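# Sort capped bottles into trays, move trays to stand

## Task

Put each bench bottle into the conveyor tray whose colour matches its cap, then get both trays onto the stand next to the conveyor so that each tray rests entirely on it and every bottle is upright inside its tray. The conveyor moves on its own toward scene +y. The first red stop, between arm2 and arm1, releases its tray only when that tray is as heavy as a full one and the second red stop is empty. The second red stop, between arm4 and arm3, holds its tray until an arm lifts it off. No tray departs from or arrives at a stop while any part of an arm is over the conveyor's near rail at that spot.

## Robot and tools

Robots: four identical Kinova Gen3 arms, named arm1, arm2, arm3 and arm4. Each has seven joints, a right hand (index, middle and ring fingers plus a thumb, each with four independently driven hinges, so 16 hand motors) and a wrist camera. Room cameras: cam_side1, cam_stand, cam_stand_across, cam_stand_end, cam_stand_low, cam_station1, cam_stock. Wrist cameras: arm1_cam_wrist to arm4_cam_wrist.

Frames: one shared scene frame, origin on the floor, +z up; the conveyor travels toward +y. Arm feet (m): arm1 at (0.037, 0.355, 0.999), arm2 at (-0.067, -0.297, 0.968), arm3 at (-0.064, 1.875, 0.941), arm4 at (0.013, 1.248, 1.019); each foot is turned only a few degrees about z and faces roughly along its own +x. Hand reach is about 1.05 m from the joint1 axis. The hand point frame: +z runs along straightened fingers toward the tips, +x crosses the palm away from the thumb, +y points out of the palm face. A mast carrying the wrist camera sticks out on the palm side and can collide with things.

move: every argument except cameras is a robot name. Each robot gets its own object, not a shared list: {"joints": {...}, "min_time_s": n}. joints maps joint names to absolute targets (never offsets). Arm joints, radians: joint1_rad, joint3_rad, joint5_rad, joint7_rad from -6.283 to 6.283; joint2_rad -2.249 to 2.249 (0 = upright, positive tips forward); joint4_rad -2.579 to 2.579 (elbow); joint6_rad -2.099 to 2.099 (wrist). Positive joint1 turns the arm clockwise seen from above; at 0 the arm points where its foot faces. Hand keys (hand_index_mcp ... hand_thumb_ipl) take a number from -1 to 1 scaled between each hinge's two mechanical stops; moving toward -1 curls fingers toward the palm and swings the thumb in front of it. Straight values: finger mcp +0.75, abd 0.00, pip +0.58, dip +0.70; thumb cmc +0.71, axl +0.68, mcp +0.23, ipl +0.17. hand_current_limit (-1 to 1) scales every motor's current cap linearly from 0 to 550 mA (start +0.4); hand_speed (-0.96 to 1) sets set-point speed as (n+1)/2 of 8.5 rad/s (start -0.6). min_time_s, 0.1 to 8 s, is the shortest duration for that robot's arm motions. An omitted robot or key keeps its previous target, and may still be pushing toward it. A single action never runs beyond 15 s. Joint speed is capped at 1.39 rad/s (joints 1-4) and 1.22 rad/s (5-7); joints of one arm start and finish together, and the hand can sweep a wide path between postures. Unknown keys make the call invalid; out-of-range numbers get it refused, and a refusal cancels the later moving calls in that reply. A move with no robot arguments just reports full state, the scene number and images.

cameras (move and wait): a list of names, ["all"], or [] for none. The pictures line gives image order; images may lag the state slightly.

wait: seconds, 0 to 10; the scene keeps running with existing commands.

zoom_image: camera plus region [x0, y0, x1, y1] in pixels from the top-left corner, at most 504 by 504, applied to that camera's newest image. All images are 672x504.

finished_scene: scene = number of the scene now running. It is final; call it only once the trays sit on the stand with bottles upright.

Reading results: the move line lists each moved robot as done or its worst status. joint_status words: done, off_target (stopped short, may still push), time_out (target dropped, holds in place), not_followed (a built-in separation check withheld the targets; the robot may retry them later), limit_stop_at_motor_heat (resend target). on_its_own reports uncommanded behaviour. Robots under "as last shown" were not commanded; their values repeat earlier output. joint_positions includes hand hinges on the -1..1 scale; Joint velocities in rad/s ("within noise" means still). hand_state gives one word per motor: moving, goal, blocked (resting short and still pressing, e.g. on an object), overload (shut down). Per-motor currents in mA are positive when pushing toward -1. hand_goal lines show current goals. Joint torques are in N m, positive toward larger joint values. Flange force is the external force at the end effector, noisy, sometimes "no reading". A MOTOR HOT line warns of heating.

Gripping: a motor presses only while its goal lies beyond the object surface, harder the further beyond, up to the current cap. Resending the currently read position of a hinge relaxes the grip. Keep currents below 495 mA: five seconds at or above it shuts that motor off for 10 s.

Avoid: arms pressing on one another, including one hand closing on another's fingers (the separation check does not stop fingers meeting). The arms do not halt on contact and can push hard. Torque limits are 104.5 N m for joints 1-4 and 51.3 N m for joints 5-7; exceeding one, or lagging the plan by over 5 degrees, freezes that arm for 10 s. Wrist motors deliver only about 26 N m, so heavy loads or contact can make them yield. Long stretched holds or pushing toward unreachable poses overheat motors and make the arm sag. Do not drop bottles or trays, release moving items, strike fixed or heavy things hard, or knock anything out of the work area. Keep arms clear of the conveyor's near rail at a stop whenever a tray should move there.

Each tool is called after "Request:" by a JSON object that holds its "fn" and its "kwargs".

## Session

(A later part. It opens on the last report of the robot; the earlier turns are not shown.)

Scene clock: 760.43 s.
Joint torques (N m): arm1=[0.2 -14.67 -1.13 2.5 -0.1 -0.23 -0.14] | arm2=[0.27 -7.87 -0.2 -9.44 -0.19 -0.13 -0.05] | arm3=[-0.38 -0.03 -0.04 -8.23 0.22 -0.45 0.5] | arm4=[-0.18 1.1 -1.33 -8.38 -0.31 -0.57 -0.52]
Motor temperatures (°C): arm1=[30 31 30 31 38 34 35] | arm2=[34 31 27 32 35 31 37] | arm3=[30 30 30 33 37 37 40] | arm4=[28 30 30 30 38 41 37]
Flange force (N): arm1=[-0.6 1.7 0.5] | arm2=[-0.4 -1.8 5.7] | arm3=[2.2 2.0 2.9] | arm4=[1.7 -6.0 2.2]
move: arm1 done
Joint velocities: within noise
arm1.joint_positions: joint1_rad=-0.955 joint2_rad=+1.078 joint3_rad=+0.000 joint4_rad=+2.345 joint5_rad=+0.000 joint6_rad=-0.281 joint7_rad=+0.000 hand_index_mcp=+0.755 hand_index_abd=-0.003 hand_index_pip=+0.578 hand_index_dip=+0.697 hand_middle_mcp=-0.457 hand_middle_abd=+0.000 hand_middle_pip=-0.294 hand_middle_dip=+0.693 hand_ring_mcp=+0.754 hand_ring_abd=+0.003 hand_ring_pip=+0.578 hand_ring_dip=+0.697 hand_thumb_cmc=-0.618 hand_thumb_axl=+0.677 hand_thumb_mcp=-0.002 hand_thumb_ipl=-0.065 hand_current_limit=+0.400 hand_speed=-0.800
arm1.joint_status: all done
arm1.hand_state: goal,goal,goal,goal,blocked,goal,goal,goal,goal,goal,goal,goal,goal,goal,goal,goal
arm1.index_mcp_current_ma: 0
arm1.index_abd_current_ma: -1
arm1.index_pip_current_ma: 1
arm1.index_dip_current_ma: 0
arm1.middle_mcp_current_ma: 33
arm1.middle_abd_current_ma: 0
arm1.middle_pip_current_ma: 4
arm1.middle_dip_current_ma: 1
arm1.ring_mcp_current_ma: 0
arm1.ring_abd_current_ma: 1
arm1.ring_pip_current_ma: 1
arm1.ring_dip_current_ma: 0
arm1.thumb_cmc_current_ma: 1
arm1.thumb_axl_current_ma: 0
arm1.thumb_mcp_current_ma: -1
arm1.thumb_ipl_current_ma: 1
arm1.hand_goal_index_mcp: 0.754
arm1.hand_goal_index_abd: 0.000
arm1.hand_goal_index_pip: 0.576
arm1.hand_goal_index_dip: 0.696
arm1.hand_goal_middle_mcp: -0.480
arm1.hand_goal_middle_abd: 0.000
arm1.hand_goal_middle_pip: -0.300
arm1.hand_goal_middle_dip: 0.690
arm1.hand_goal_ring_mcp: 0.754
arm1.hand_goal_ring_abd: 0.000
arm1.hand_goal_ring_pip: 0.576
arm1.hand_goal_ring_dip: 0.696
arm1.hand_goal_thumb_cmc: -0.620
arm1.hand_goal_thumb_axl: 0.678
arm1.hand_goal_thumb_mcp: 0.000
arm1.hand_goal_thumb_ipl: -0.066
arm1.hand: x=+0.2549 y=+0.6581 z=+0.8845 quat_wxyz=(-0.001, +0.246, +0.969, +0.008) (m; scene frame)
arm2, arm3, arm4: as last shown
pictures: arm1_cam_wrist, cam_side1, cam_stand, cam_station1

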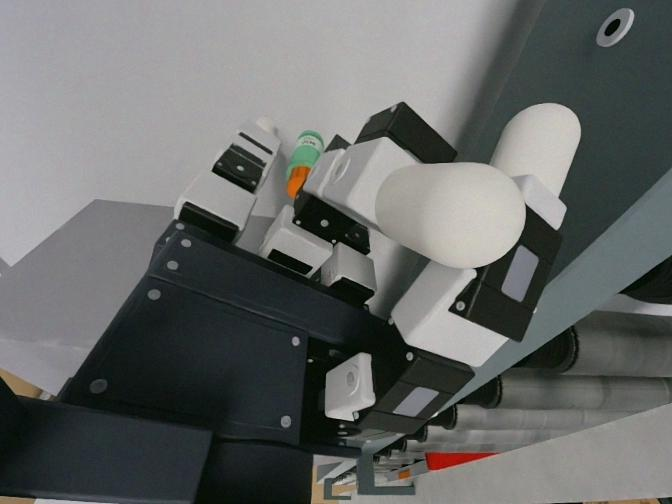

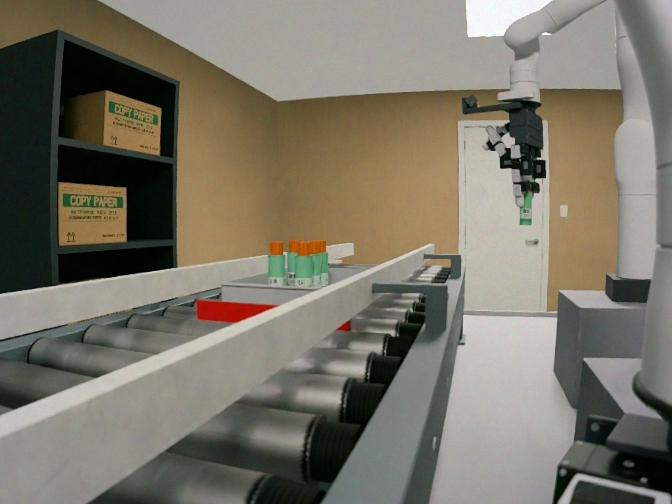

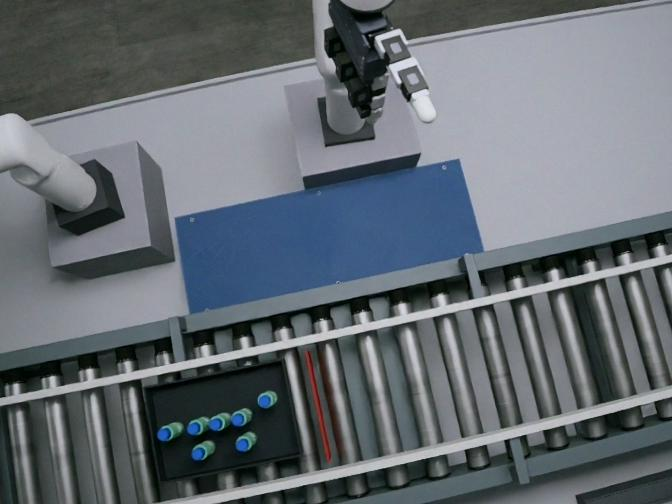

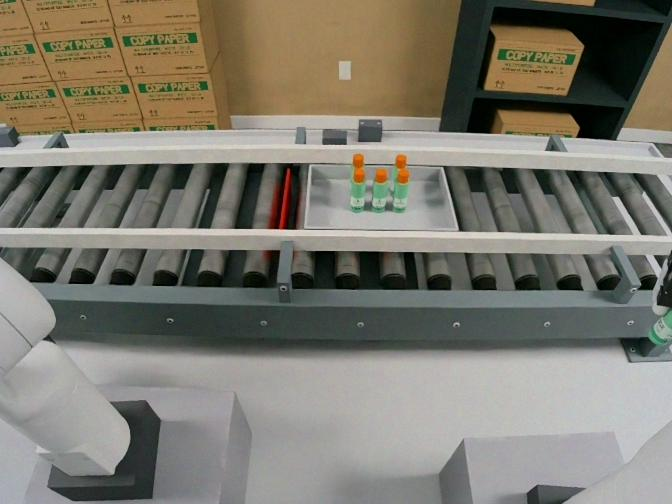

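Request:
{"fn": "move", "kwargs": {"arm1": {"joints":{"joint2_rad":1.0804,"joint4_rad":2.3539,"joint6_rad":-0.2927},"min_time_s":1}, "arm2": {"joints":{"joint1_rad":-0.3719,"joint2_rad":0.9018,"joint4_rad":0.6478,"joint6_rad":1.5920,"joint7_rad":1.3329},"min_time_s":5}, "cameras": ["cam_station1"]}}

Request:
{"fn": "zoom_image", "kwargs": {"camera": "cam_station1", "region": [290, 110, 470, 240]}}

Request:
{"fn": "move", "kwargs": {"arm1": {"joints":{"hand_index_abd":-0.45,"hand_ring_abd":0.45}}, "arm2": {"joints":{"joint2_rad":0.9400,"joint4_rad":0.8870,"joint6_rad":1.3146},"min_time_s":2.5}, "cameras": ["cam_station1","arm1_cam_wrist"]}}

Request:
{"fn": "zoom_image", "kwargs": {"camera": "cam_station1", "region": [290, 110, 470, 240]}}

Scene clock: 806.97 s.
Joint torques (N m): arm1=[0.2 -14.59 -1.12 2.62 -0.13 -0.25 -0.13] | arm2=[0.46 -25.7 -0.03 -10.08 -0.36 0.09 -0.02] | arm3=[-0.3 0.02 -0.05 -8.23 0.2 -0.41 0.39] | arm4=[-0.18 1.09 -1.52 -8.38 -0.37 -0.6 -0.55]
Motor temperatures (°C): arm1=[30 30 30 31 38 34 35] | arm2=[34 30 27 32 35 31 38] | arm3=[30 30 30 33 37 37 40] | arm4=[28 30 30 31 38 41 37]
Flange force (N): arm1=[-0.7 1.9 0.4] | arm2=[5.8 -1.0 6.1] | arm3=[2.4 1.6 3.1] | arm4=[1.9 -6.8 2.1]
move: arm1 done; arm2 done
Joint velocities: within noise
arm1.joint_positions: joint1_rad=-0.955 joint2_rad=+1.080 joint3_rad=+0.000 joint4_rad=+2.354 joint5_rad=+0.000 joint6_rad=-0.293 joint7_rad=+0.000 hand_index_mcp=+0.755 hand_index_abd=-0.003 hand_index_pip=+0.578 hand_index_dip=+0.697 hand_middle_mcp=-0.457 hand_middle_abd=+0.000 hand_middle_pip=-0.294 hand_middle_dip=+0.693 hand_ring_mcp=+0.754 hand_ring_abd=+0.003 hand_ring_pip=+0.578 hand_ring_dip=+0.697 hand_thumb_cmc=-0.618 hand_thumb_axl=+0.677 hand_thumb_mcp=-0.002 hand_thumb_ipl=-0.065 hand_current_limit=+0.400 hand_speed=-0.800
arm1.joint_status: all done
arm1.hand_state: goal,goal,goal,goal,blocked,goal,goal,goal,goal,goal,goal,goal,goal,goal,goal,goal
arm1.index_mcp_current_ma: 0
arm1.index_abd_current_ma: -1
arm1.index_pip_current_ma: 1
arm1.index_dip_current_ma: 0
arm1.middle_mcp_current_ma: 33
arm1.middle_abd_current_ma: 0
arm1.middle_pip_current_ma: 4
arm1.middle_dip_current_ma: 1
arm1.ring_mcp_current_ma: 0
arm1.ring_abd_current_ma: 1
arm1.ring_pip_current_ma: 1
arm1.ring_dip_current_ma: 0
arm1.thumb_cmc_current_ma: 1
arm1.thumb_axl_current_ma: 0
arm1.thumb_mcp_current_ma: -1
arm1.thumb_ipl_current_ma: 1
arm1.hand_goal_index_mcp: 0.754
arm1.hand_goal_index_abd: 0.000
arm1.hand_goal_index_pip: 0.576
arm1.hand_goal_index_dip: 0.696
arm1.hand_goal_middle_mcp: -0.480
arm1.hand_goal_middle_abd: 0.000
arm1.hand_goal_middle_pip: -0.300
arm1.hand_goal_middle_dip: 0.690
arm1.hand_goal_ring_mcp: 0.754
arm1.hand_goal_ring_abd: 0.000
arm1.hand_goal_ring_pip: 0.576
arm1.hand_goal_ring_dip: 0.696
arm1.hand_goal_thumb_cmc: -0.620
arm1.hand_goal_thumb_axl: 0.678
arm1.hand_goal_thumb_mcp: 0.000
arm1.hand_goal_thumb_ipl: -0.066
arm1.hand: x=+0.2534 y=+0.6555 z=+0.8844 quat_wxyz=(-0.001, +0.246, +0.969, +0.008) (m; scene frame)
arm2.joint_positions: joint1_rad=-0.372 joint2_rad=+0.902 joint3_rad=+0.000 joint4_rad=+0.648 joint5_rad=+0.000 joint6_rad=+1.592 joint7_rad=+1.333 hand_index_mcp=+0.753 hand_index_abd=-0.221 hand_index_pip=+0.577 hand_index_dip=+0.696 hand_middle_mcp=-0.462 hand_middle_abd=+0.000 hand_middle_pip=-0.295 hand_middle_dip=+0.693 hand_ring_mcp=+0.753 hand_ring_abd=+0.222 hand_ring_pip=+0.577 hand_ring_dip=+0.696 hand_thumb_cmc=-0.619 hand_thumb_axl=+0.677 hand_thumb_mcp=-0.002 hand_thumb_ipl=-0.065 hand_current_limit=+0.400 hand_speed=-0.800
arm2.joint_status: all done
arm2.hand_state: goal,blocked,goal,goal,goal,goal,goal,goal,goal,blocked,goal,goal,goal,goal,goal,goal
arm2.index_mcp_current_ma: 0
arm2.index_abd_current_ma: 385
arm2.index_pip_current_ma: 0
arm2.index_dip_current_ma: 0
arm2.middle_mcp_current_ma: 8
arm2.middle_abd_current_ma: 0
arm2.middle_pip_current_ma: 1
arm2.middle_dip_current_ma: 0
arm2.ring_mcp_current_ma: 0
arm2.ring_abd_current_ma: -385
arm2.ring_pip_current_ma: 0
arm2.ring_dip_current_ma: 0
arm2.thumb_cmc_current_ma: 0
arm2.thumb_axl_current_ma: 0
arm2.thumb_mcp_current_ma: 0
arm2.thumb_ipl_current_ma: 0
arm2.hand_goal_index_mcp: 0.754
arm2.hand_goal_index_abd: -0.450
arm2.hand_goal_index_pip: 0.576
arm2.hand_goal_index_dip: 0.696
arm2.hand_goal_middle_mcp: -0.480
arm2.hand_goal_middle_abd: 0.000
arm2.hand_goal_middle_pip: -0.300
arm2.hand_goal_middle_dip: 0.690
arm2.hand_goal_ring_mcp: 0.754
arm2.hand_goal_ring_abd: 0.450
arm2.hand_goal_ring_pip: 0.576
arm2.hand_goal_ring_dip: 0.696
arm2.hand_goal_thumb_cmc: -0.620
arm2.hand_goal_thumb_axl: 0.678
arm2.hand_goal_thumb_mcp: 0.000
arm2.hand_goal_thumb_ipl: -0.066
arm2.hand: x=+0.5888 y=-0.0807 z=+1.2121 quat_wxyz=(-0.002, +0.000, +1.000, -0.007) (m; scene frame)
arm3, arm4: as last shown
pictures: cam_station1

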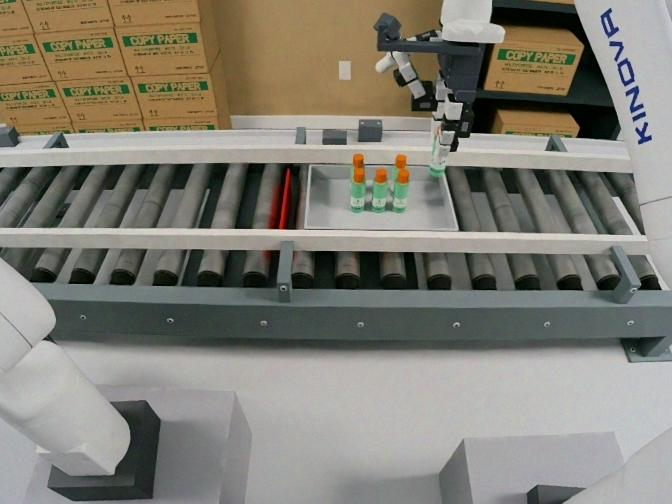

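Scaled by 2.800 from the camera's 672x504 image, which has a finer 960x720 frame.

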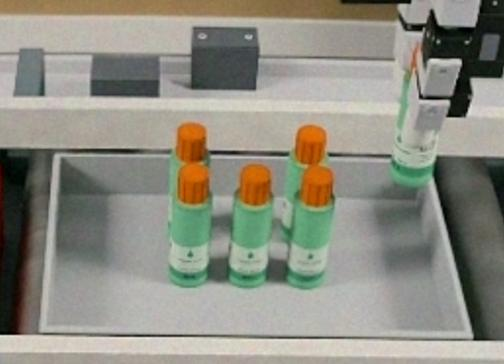

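Scene clock: 809.77 s.
Joint torques (N m): arm1=[0.26 -14.8 -1.08 2.61 -0.11 -0.24 -0.1] | arm2=[0.49 -25.79 0.02 -9.75 -0.3 0.13 -0.02] | arm3=[-0.27 -0.07 -0.07 -8.23 0.19 -0.46 0.43] | arm4=[-0.18 1.07 -1.4 -8.35 -0.29 -0.59 -0.54]
Motor temperatures (°C): arm1=[30 30 30 31 38 34 35] | arm2=[34 31 27 32 35 31 38] | arm3=[30 30 30 33 37 37 40] | arm4=[28 30 30 31 38 41 37]
Flange force (N): arm1=[-0.4 1.6 1.1] | arm2=[4.8 -0.8 4.9] | arm3=[2.3 1.6 2.8] | arm4=[1.7 -6.3 2.0]
move: arm1 off_target; arm2 done
Joint velocities: within noise
arm1.joint_positions: joint1_rad=-0.955 joint2_rad=+1.080 joint3_rad=+0.000 joint4_rad=+2.354 joint5_rad=+0.000 joint6_rad=-0.293 joint7_rad=+0.000 hand_index_mcp=+0.755 hand_index_abd=-0.216 hand_index_pip=+0.578 hand_index_dip=+0.697 hand_middle_mcp=-0.457 hand_middle_abd=+0.000 hand_middle_pip=-0.294 hand_middle_dip=+0.693 hand_ring_mcp=+0.754 hand_ring_abd=+0.222 hand_ring_pip=+0.578 hand_ring_dip=+0.697 hand_thumb_cmc=-0.618 hand_thumb_axl=+0.677 hand_thumb_mcp=-0.002 hand_thumb_ipl=-0.065 hand_current_limit=+0.400 hand_speed=-0.800
arm1.joint_status: hand_index_abd off_target (ended at -0.216, target -0.450); hand_ring_abd off_target (ended at +0.222, target +0.450)
arm1.hand_state: goal,blocked,goal,goal,blocked,goal,goal,goal,goal,blocked,goal,goal,goal,goal,goal,goal
arm1.index_mcp_current_ma: 0
arm1.index_abd_current_ma: 385
arm1.index_pip_current_ma: 1
arm1.index_dip_current_ma: 0
arm1.middle_mcp_current_ma: 33
arm1.middle_abd_current_ma: 0
arm1.middle_pip_current_ma: 4
arm1.middle_dip_current_ma: 1
arm1.ring_mcp_current_ma: 0
arm1.ring_abd_current_ma: -385
arm1.ring_pip_current_ma: 1
arm1.ring_dip_current_ma: 0
arm1.thumb_cmc_current_ma: 1
arm1.thumb_axl_current_ma: 0
arm1.thumb_mcp_current_ma: -1
arm1.thumb_ipl_current_ma: 1
arm1.hand_goal_index_mcp: 0.754
arm1.hand_goal_index_abd: -0.450
arm1.hand_goal_index_pip: 0.576
arm1.hand_goal_index_dip: 0.696
arm1.hand_goal_middle_mcp: -0.480
arm1.hand_goal_middle_abd: 0.000
arm1.hand_goal_middle_pip: -0.300
arm1.hand_goal_middle_dip: 0.690
arm1.hand_goal_ring_mcp: 0.754
arm1.hand_goal_ring_abd: 0.450
arm1.hand_goal_ring_pip: 0.576
arm1.hand_goal_ring_dip: 0.696
arm1.hand_goal_thumb_cmc: -0.620
arm1.hand_goal_thumb_axl: 0.678
arm1.hand_goal_thumb_mcp: 0.000
arm1.hand_goal_thumb_ipl: -0.066
arm1.hand: x=+0.2534 y=+0.6555 z=+0.8844 quat_wxyz=(-0.001, +0.246, +0.969, +0.008) (m; scene frame)
arm2.joint_positions: joint1_rad=-0.372 joint2_rad=+0.940 joint3_rad=+0.000 joint4_rad=+0.887 joint5_rad=+0.000 joint6_rad=+1.315 joint7_rad=+1.333 hand_index_mcp=+0.753 hand_index_abd=-0.221 hand_index_pip=+0.577 hand_index_dip=+0.696 hand_middle_mcp=-0.462 hand_middle_abd=+0.000 hand_middle_pip=-0.295 hand_middle_dip=+0.693 hand_ring_mcp=+0.753 hand_ring_abd=+0.222 hand_ring_pip=+0.577 hand_ring_dip=+0.696 hand_thumb_cmc=-0.619 hand_thumb_axl=+0.677 hand_thumb_mcp=-0.002 hand_thumb_ipl=-0.065 hand_current_limit=+0.400 hand_speed=-0.800
arm2.joint_status: all done
arm2.hand_state: goal,blocked,goal,goal,goal,goal,goal,goal,goal,blocked,goal,goal,goal,goal,goal,goal
arm2.index_mcp_current_ma: 0
arm2.index_abd_current_ma: 385
arm2.index_pip_current_ma: 0
arm2.index_dip_current_ma: 0
arm2.middle_mcp_current_ma: 8
arm2.middle_abd_current_ma: 0
arm2.middle_pip_current_ma: 1
arm2.middle_dip_current_ma: 0
arm2.ring_mcp_current_ma: 0
arm2.ring_abd_current_ma: -385
arm2.ring_pip_current_ma: 0
arm2.ring_dip_current_ma: 0
arm2.thumb_cmc_current_ma: 0
arm2.thumb_axl_current_ma: 0
arm2.thumb_mcp_current_ma: 0
arm2.thumb_ipl_current_ma: 0
arm2.hand_goal_index_mcp: 0.754
arm2.hand_goal_index_abd: -0.450
arm2.hand_goal_index_pip: 0.576
arm2.hand_goal_index_dip: 0.696
arm2.hand_goal_middle_mcp: -0.480
arm2.hand_goal_middle_abd: 0.000
arm2.hand_goal_middle_pip: -0.300
arm2.hand_goal_middle_dip: 0.690
arm2.hand_goal_ring_mcp: 0.754
arm2.hand_goal_ring_abd: 0.450
arm2.hand_goal_ring_pip: 0.576
arm2.hand_goal_ring_dip: 0.696
arm2.hand_goal_thumb_cmc: -0.620
arm2.hand_goal_thumb_axl: 0.678
arm2.hand_goal_thumb_mcp: 0.000
arm2.hand_goal_thumb_ipl: -0.066
arm2.hand: x=+0.5878 y=-0.0823 z=+1.1130 quat_wxyz=(-0.003, +0.000, +1.000, -0.007) (m; scene frame)
arm3, arm4: as last shown
pictures: arm1_cam_wrist, cam_station1

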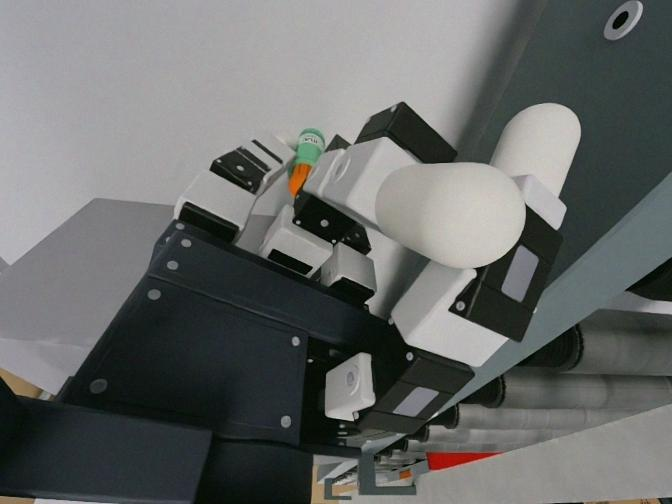

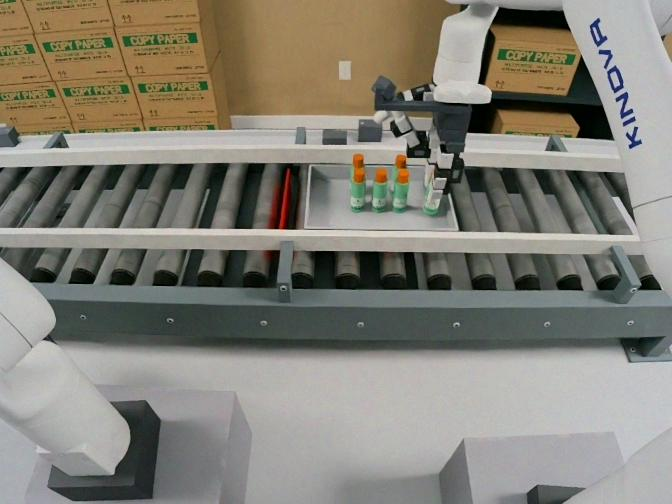

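Scaled by 2.800 from the camera's 672x504 image, which has a finer 960x720 frame.

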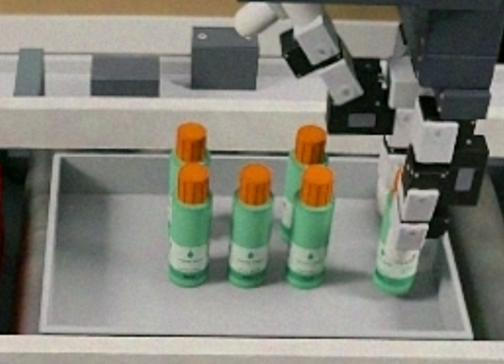

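Request:
{"fn": "move", "kwargs": {"arm1": {"joints":{"joint2_rad":0.0403,"joint4_rad":2.1062,"joint6_rad":0.9951},"min_time_s":4}, "arm2": {"joints":{"joint2_rad":0.9513,"joint4_rad":0.9048,"joint6_rad":1.2855},"min_time_s":1.5}, "cameras": ["cam_station1"]}}

Request:
{"fn": "zoom_image", "kwargs": {"camera": "cam_station1", "region": [290, 110, 470, 240]}}

Scene clock: 837.83 s.
Joint torques (N m): arm1=[0.26 -7.98 -1.44 -6.92 -0.23 -0.29 -0.14] | arm2=[0.54 -22.28 -0.03 -8.4 -0.29 -0.28 -0.05] | arm3=[-0.3 -0.11 0.06 -8.2 0.2 -0.44 0.38] | arm4=[-0.24 1.12 -1.49 -8.42 -0.29 -0.56 -0.57]
Motor temperatures (°C): arm1=[30 30 30 31 38 34 35] | arm2=[34 31 27 32 35 31 37] | arm3=[30 30 30 33 37 37 40] | arm4=[28 30 30 31 38 41 37]
Flange force (N): arm1=[-2.3 1.5 -0.5] | arm2=[5.8 -0.9 -1.2] | arm3=[2.1 1.8 2.7] | arm4=[2.0 -6.6 2.4]
move: arm1 done; arm2 done
Joint velocities: within noise
arm1.joint_positions: joint1_rad=-0.955 joint2_rad=+0.040 joint3_rad=+0.000 joint4_rad=+2.106 joint5_rad=+0.000 joint6_rad=+0.995 joint7_rad=+0.000 hand_index_mcp=+0.754 hand_index_abd=-0.216 hand_index_pip=+0.578 hand_index_dip=+0.697 hand_middle_mcp=-0.457 hand_middle_abd=+0.000 hand_middle_pip=-0.294 hand_middle_dip=+0.693 hand_ring_mcp=+0.754 hand_ring_abd=+0.222 hand_ring_pip=+0.578 hand_ring_dip=+0.697 hand_thumb_cmc=-0.618 hand_thumb_axl=+0.677 hand_thumb_mcp=-0.002 hand_thumb_ipl=-0.065 hand_current_limit=+0.400 hand_speed=-0.800
arm1.joint_status: all done
arm1.hand_state: goal,blocked,goal,goal,blocked,goal,goal,goal,goal,blocked,goal,goal,goal,goal,goal,goal
arm1.index_mcp_current_ma: 0
arm1.index_abd_current_ma: 385
arm1.index_pip_current_ma: 1
arm1.index_dip_current_ma: 0
arm1.middle_mcp_current_ma: 33
arm1.middle_abd_current_ma: 0
arm1.middle_pip_current_ma: 4
arm1.middle_dip_current_ma: 1
arm1.ring_mcp_current_ma: 0
arm1.ring_abd_current_ma: -385
arm1.ring_pip_current_ma: 1
arm1.ring_dip_current_ma: 0
arm1.thumb_cmc_current_ma: 1
arm1.thumb_axl_current_ma: 0
arm1.thumb_mcp_current_ma: -1
arm1.thumb_ipl_current_ma: 1
arm1.hand_goal_index_mcp: 0.754
arm1.hand_goal_index_abd: -0.450
arm1.hand_goal_index_pip: 0.576
arm1.hand_goal_index_dip: 0.696
arm1.hand_goal_middle_mcp: -0.480
arm1.hand_goal_middle_abd: 0.000
arm1.hand_goal_middle_pip: -0.300
arm1.hand_goal_middle_dip: 0.690
arm1.hand_goal_ring_mcp: 0.754
arm1.hand_goal_ring_abd: 0.450
arm1.hand_goal_ring_pip: 0.576
arm1.hand_goal_ring_dip: 0.696
arm1.hand_goal_thumb_cmc: -0.620
arm1.hand_goal_thumb_axl: 0.678
arm1.hand_goal_thumb_mcp: 0.000
arm1.hand_goal_thumb_ipl: -0.066
arm1.hand: x=+0.2531 y=+0.6500 z=+1.2365 quat_wxyz=(-0.001, +0.246, +0.969, +0.008) (m; scene frame)
arm2.joint_positions: joint1_rad=-0.372 joint2_rad=+0.951 joint3_rad=+0.000 joint4_rad=+0.905 joint5_rad=+0.000 joint6_rad=+1.285 joint7_rad=+1.333 hand_index_mcp=+0.754 hand_index_abd=-0.225 hand_index_pip=+0.578 hand_index_dip=+0.697 hand_middle_mcp=-0.462 hand_middle_abd=+0.000 hand_middle_pip=-0.295 hand_middle_dip=+0.693 hand_ring_mcp=+0.753 hand_ring_abd=+0.222 hand_ring_pip=+0.578 hand_ring_dip=+0.698 hand_thumb_cmc=-0.619 hand_thumb_axl=+0.677 hand_thumb_mcp=-0.002 hand_thumb_ipl=-0.065 hand_current_limit=+0.400 hand_speed=-0.800
arm2.joint_status: all done
arm2.hand_state: goal,blocked,goal,goal,goal,goal,goal,goal,goal,blocked,goal,goal,goal,goal,goal,goal
arm2.index_mcp_current_ma: 0
arm2.index_abd_current_ma: 385
arm2.index_pip_current_ma: 0
arm2.index_dip_current_ma: 0
arm2.middle_mcp_current_ma: 8
arm2.middle_abd_current_ma: 0
arm2.middle_pip_current_ma: 1
arm2.middle_dip_current_ma: 0
arm2.ring_mcp_current_ma: 0
arm2.ring_abd_current_ma: -385
arm2.ring_pip_current_ma: 0
arm2.ring_dip_current_ma: 0
arm2.thumb_cmc_current_ma: 0
arm2.thumb_axl_current_ma: 0
arm2.thumb_mcp_current_ma: 0
arm2.thumb_ipl_current_ma: 0
arm2.hand_goal_index_mcp: 0.754
arm2.hand_goal_index_abd: -0.450
arm2.hand_goal_index_pip: 0.576
arm2.hand_goal_index_dip: 0.696
arm2.hand_goal_middle_mcp: -0.480
arm2.hand_goal_middle_abd: 0.000
arm2.hand_goal_middle_pip: -0.300
arm2.hand_goal_middle_dip: 0.690
arm2.hand_goal_ring_mcp: 0.754
arm2.hand_goal_ring_abd: 0.450
arm2.hand_goal_ring_pip: 0.576
arm2.hand_goal_ring_dip: 0.696
arm2.hand_goal_thumb_cmc: -0.620
arm2.hand_goal_thumb_axl: 0.678
arm2.hand_goal_thumb_mcp: 0.000
arm2.hand_goal_thumb_ipl: -0.066
arm2.hand: x=+0.5881 y=-0.0824 z=+1.1003 quat_wxyz=(-0.003, +0.000, +1.000, -0.007) (m; scene frame)
arm3.joint_positions: joint1_rad=+0.009 joint2_rad=-0.358 joint3_rad=-0.088 joint4_rad=+1.431 joint5_rad=+0.017 joint6_rad=+1.989 joint7_rad=+1.730 hand_index_mcp=+0.753 hand_index_abd=+0.000 hand_index_pip=+0.577 hand_index_dip=+0.696 hand_middle_mcp=+0.753 hand_middle_abd=+0.000 hand_middle_pip=+0.577 hand_middle_dip=+0.696 hand_ring_mcp=+0.753 hand_ring_abd=+0.000 hand_ring_pip=+0.577 hand_ring_dip=+0.696 hand_thumb_cmc=+0.714 hand_thumb_axl=+0.677 hand_thumb_mcp=+0.224 hand_thumb_ipl=+0.168 hand_current_limit=+0.400 hand_speed=-0.600
arm3.joint_status: not commanded
arm3.hand_state: goal,goal,goal,goal,goal,goal,goal,goal,goal,goal,goal,goal,goal,goal,goal,goal
arm3.index_mcp_current_ma: 0
arm3.index_abd_current_ma: 0
arm3.index_pip_current_ma: 0
arm3.index_dip_current_ma: 0
arm3.middle_mcp_current_ma: 0
arm3.middle_abd_current_ma: 0
arm3.middle_pip_current_ma: 0
arm3.middle_dip_current_ma: 0
arm3.ring_mcp_current_ma: 0
arm3.ring_abd_current_ma: 0
arm3.ring_pip_current_ma: 0
arm3.ring_dip_current_ma: 0
arm3.thumb_cmc_current_ma: 0
arm3.thumb_axl_current_ma: 0
arm3.thumb_mcp_current_ma: -2
arm3.thumb_ipl_current_ma: 0
arm3.hand_goal_index_mcp: 0.754
arm3.hand_goal_index_abd: 0.000
arm3.hand_goal_index_pip: 0.576
arm3.hand_goal_index_dip: 0.696
arm3.hand_goal_middle_mcp: 0.754
arm3.hand_goal_middle_abd: 0.000
arm3.hand_goal_middle_pip: 0.576
arm3.hand_goal_middle_dip: 0.696
arm3.hand_goal_ring_mcp: 0.754
arm3.hand_goal_ring_abd: 0.000
arm3.hand_goal_ring_pip: 0.576
arm3.hand_goal_ring_dip: 0.696
arm3.hand_goal_thumb_cmc: 0.714
arm3.hand_goal_thumb_axl: 0.678
arm3.hand_goal_thumb_mcp: 0.226
arm3.hand_goal_thumb_ipl: 0.168
arm3.hand: x=+0.0943 y=+1.9447 z=+1.4669 quat_wxyz=(+0.040, -0.086, +0.995, -0.027) (m; scene frame)
arm4.joint_positions: joint1_rad=+0.092 joint2_rad=-0.496 joint3_rad=-0.054 joint4_rad=+1.509 joint5_rad=-0.046 joint6_rad=+1.935 joint7_rad=+1.794 hand_index_mcp=+0.753 hand_index_abd=+0.000 hand_index_pip=+0.577 hand_index_dip=+0.696 hand_middle_mcp=+0.753 hand_middle_abd=+0.000 hand_middle_pip=+0.577 hand_middle_dip=+0.696 hand_ring_mcp=+0.753 hand_ring_abd=+0.000 hand_ring_pip=+0.577 hand_ring_dip=+0.696 hand_thumb_cmc=+0.714 hand_thumb_axl=+0.677 hand_thumb_mcp=+0.224 hand_thumb_ipl=+0.168 hand_current_limit=+0.400 hand_speed=-0.600
arm4.joint_status: not commanded
arm4.hand_state: goal,goal,goal,goal,goal,goal,goal,goal,goal,goal,goal,goal,goal,goal,goal,goal
arm4.index_mcp_current_ma: 0
arm4.index_abd_current_ma: 0
arm4.index_pip_current_ma: 0
arm4.index_dip_current_ma: 0
arm4.middle_mcp_current_ma: 0
arm4.middle_abd_current_ma: 0
arm4.middle_pip_current_ma: 0
arm4.middle_dip_current_ma: 0
arm4.ring_mcp_current_ma: 0
arm4.ring_abd_current_ma: 0
arm4.ring_pip_current_ma: 0
arm4.ring_dip_current_ma: 0
arm4.thumb_cmc_current_ma: 0
arm4.thumb_axl_current_ma: 0
arm4.thumb_mcp_current_ma: 0
arm4.thumb_ipl_current_ma: 0
arm4.hand_goal_index_mcp: 0.754
arm4.hand_goal_index_abd: 0.000
arm4.hand_goal_index_pip: 0.576
arm4.hand_goal_index_dip: 0.696
arm4.hand_goal_middle_mcp: 0.754
arm4.hand_goal_middle_abd: 0.000
arm4.hand_goal_middle_pip: 0.576
arm4.hand_goal_middle_dip: 0.696
arm4.hand_goal_ring_mcp: 0.754
arm4.hand_goal_ring_abd: 0.000
arm4.hand_goal_ring_pip: 0.576
arm4.hand_goal_ring_dip: 0.696
arm4.hand_goal_thumb_cmc: 0.714
arm4.hand_goal_thumb_axl: 0.678
arm4.hand_goal_thumb_mcp: 0.226
arm4.hand_goal_thumb_ipl: 0.168
arm4.hand: x=+0.1298 y=+1.3419 z=+1.5461 quat_wxyz=(+0.095, -0.178, +0.979, +0.004) (m; scene frame)
pictures: cam_station1

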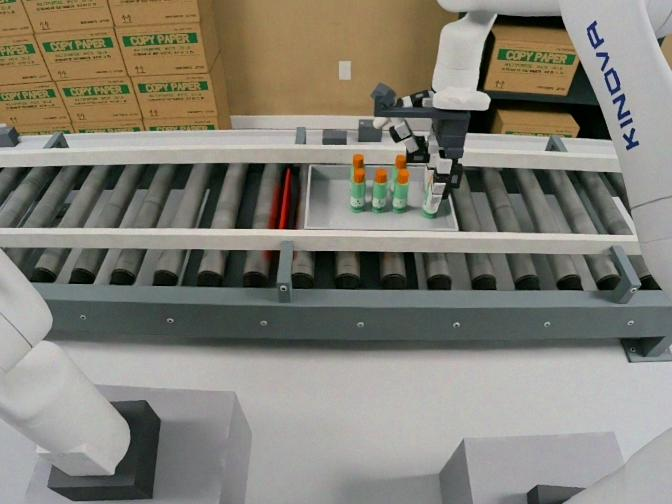

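Scaled by 2.800 from the camera's 672x504 image, which has a finer 960x720 frame.

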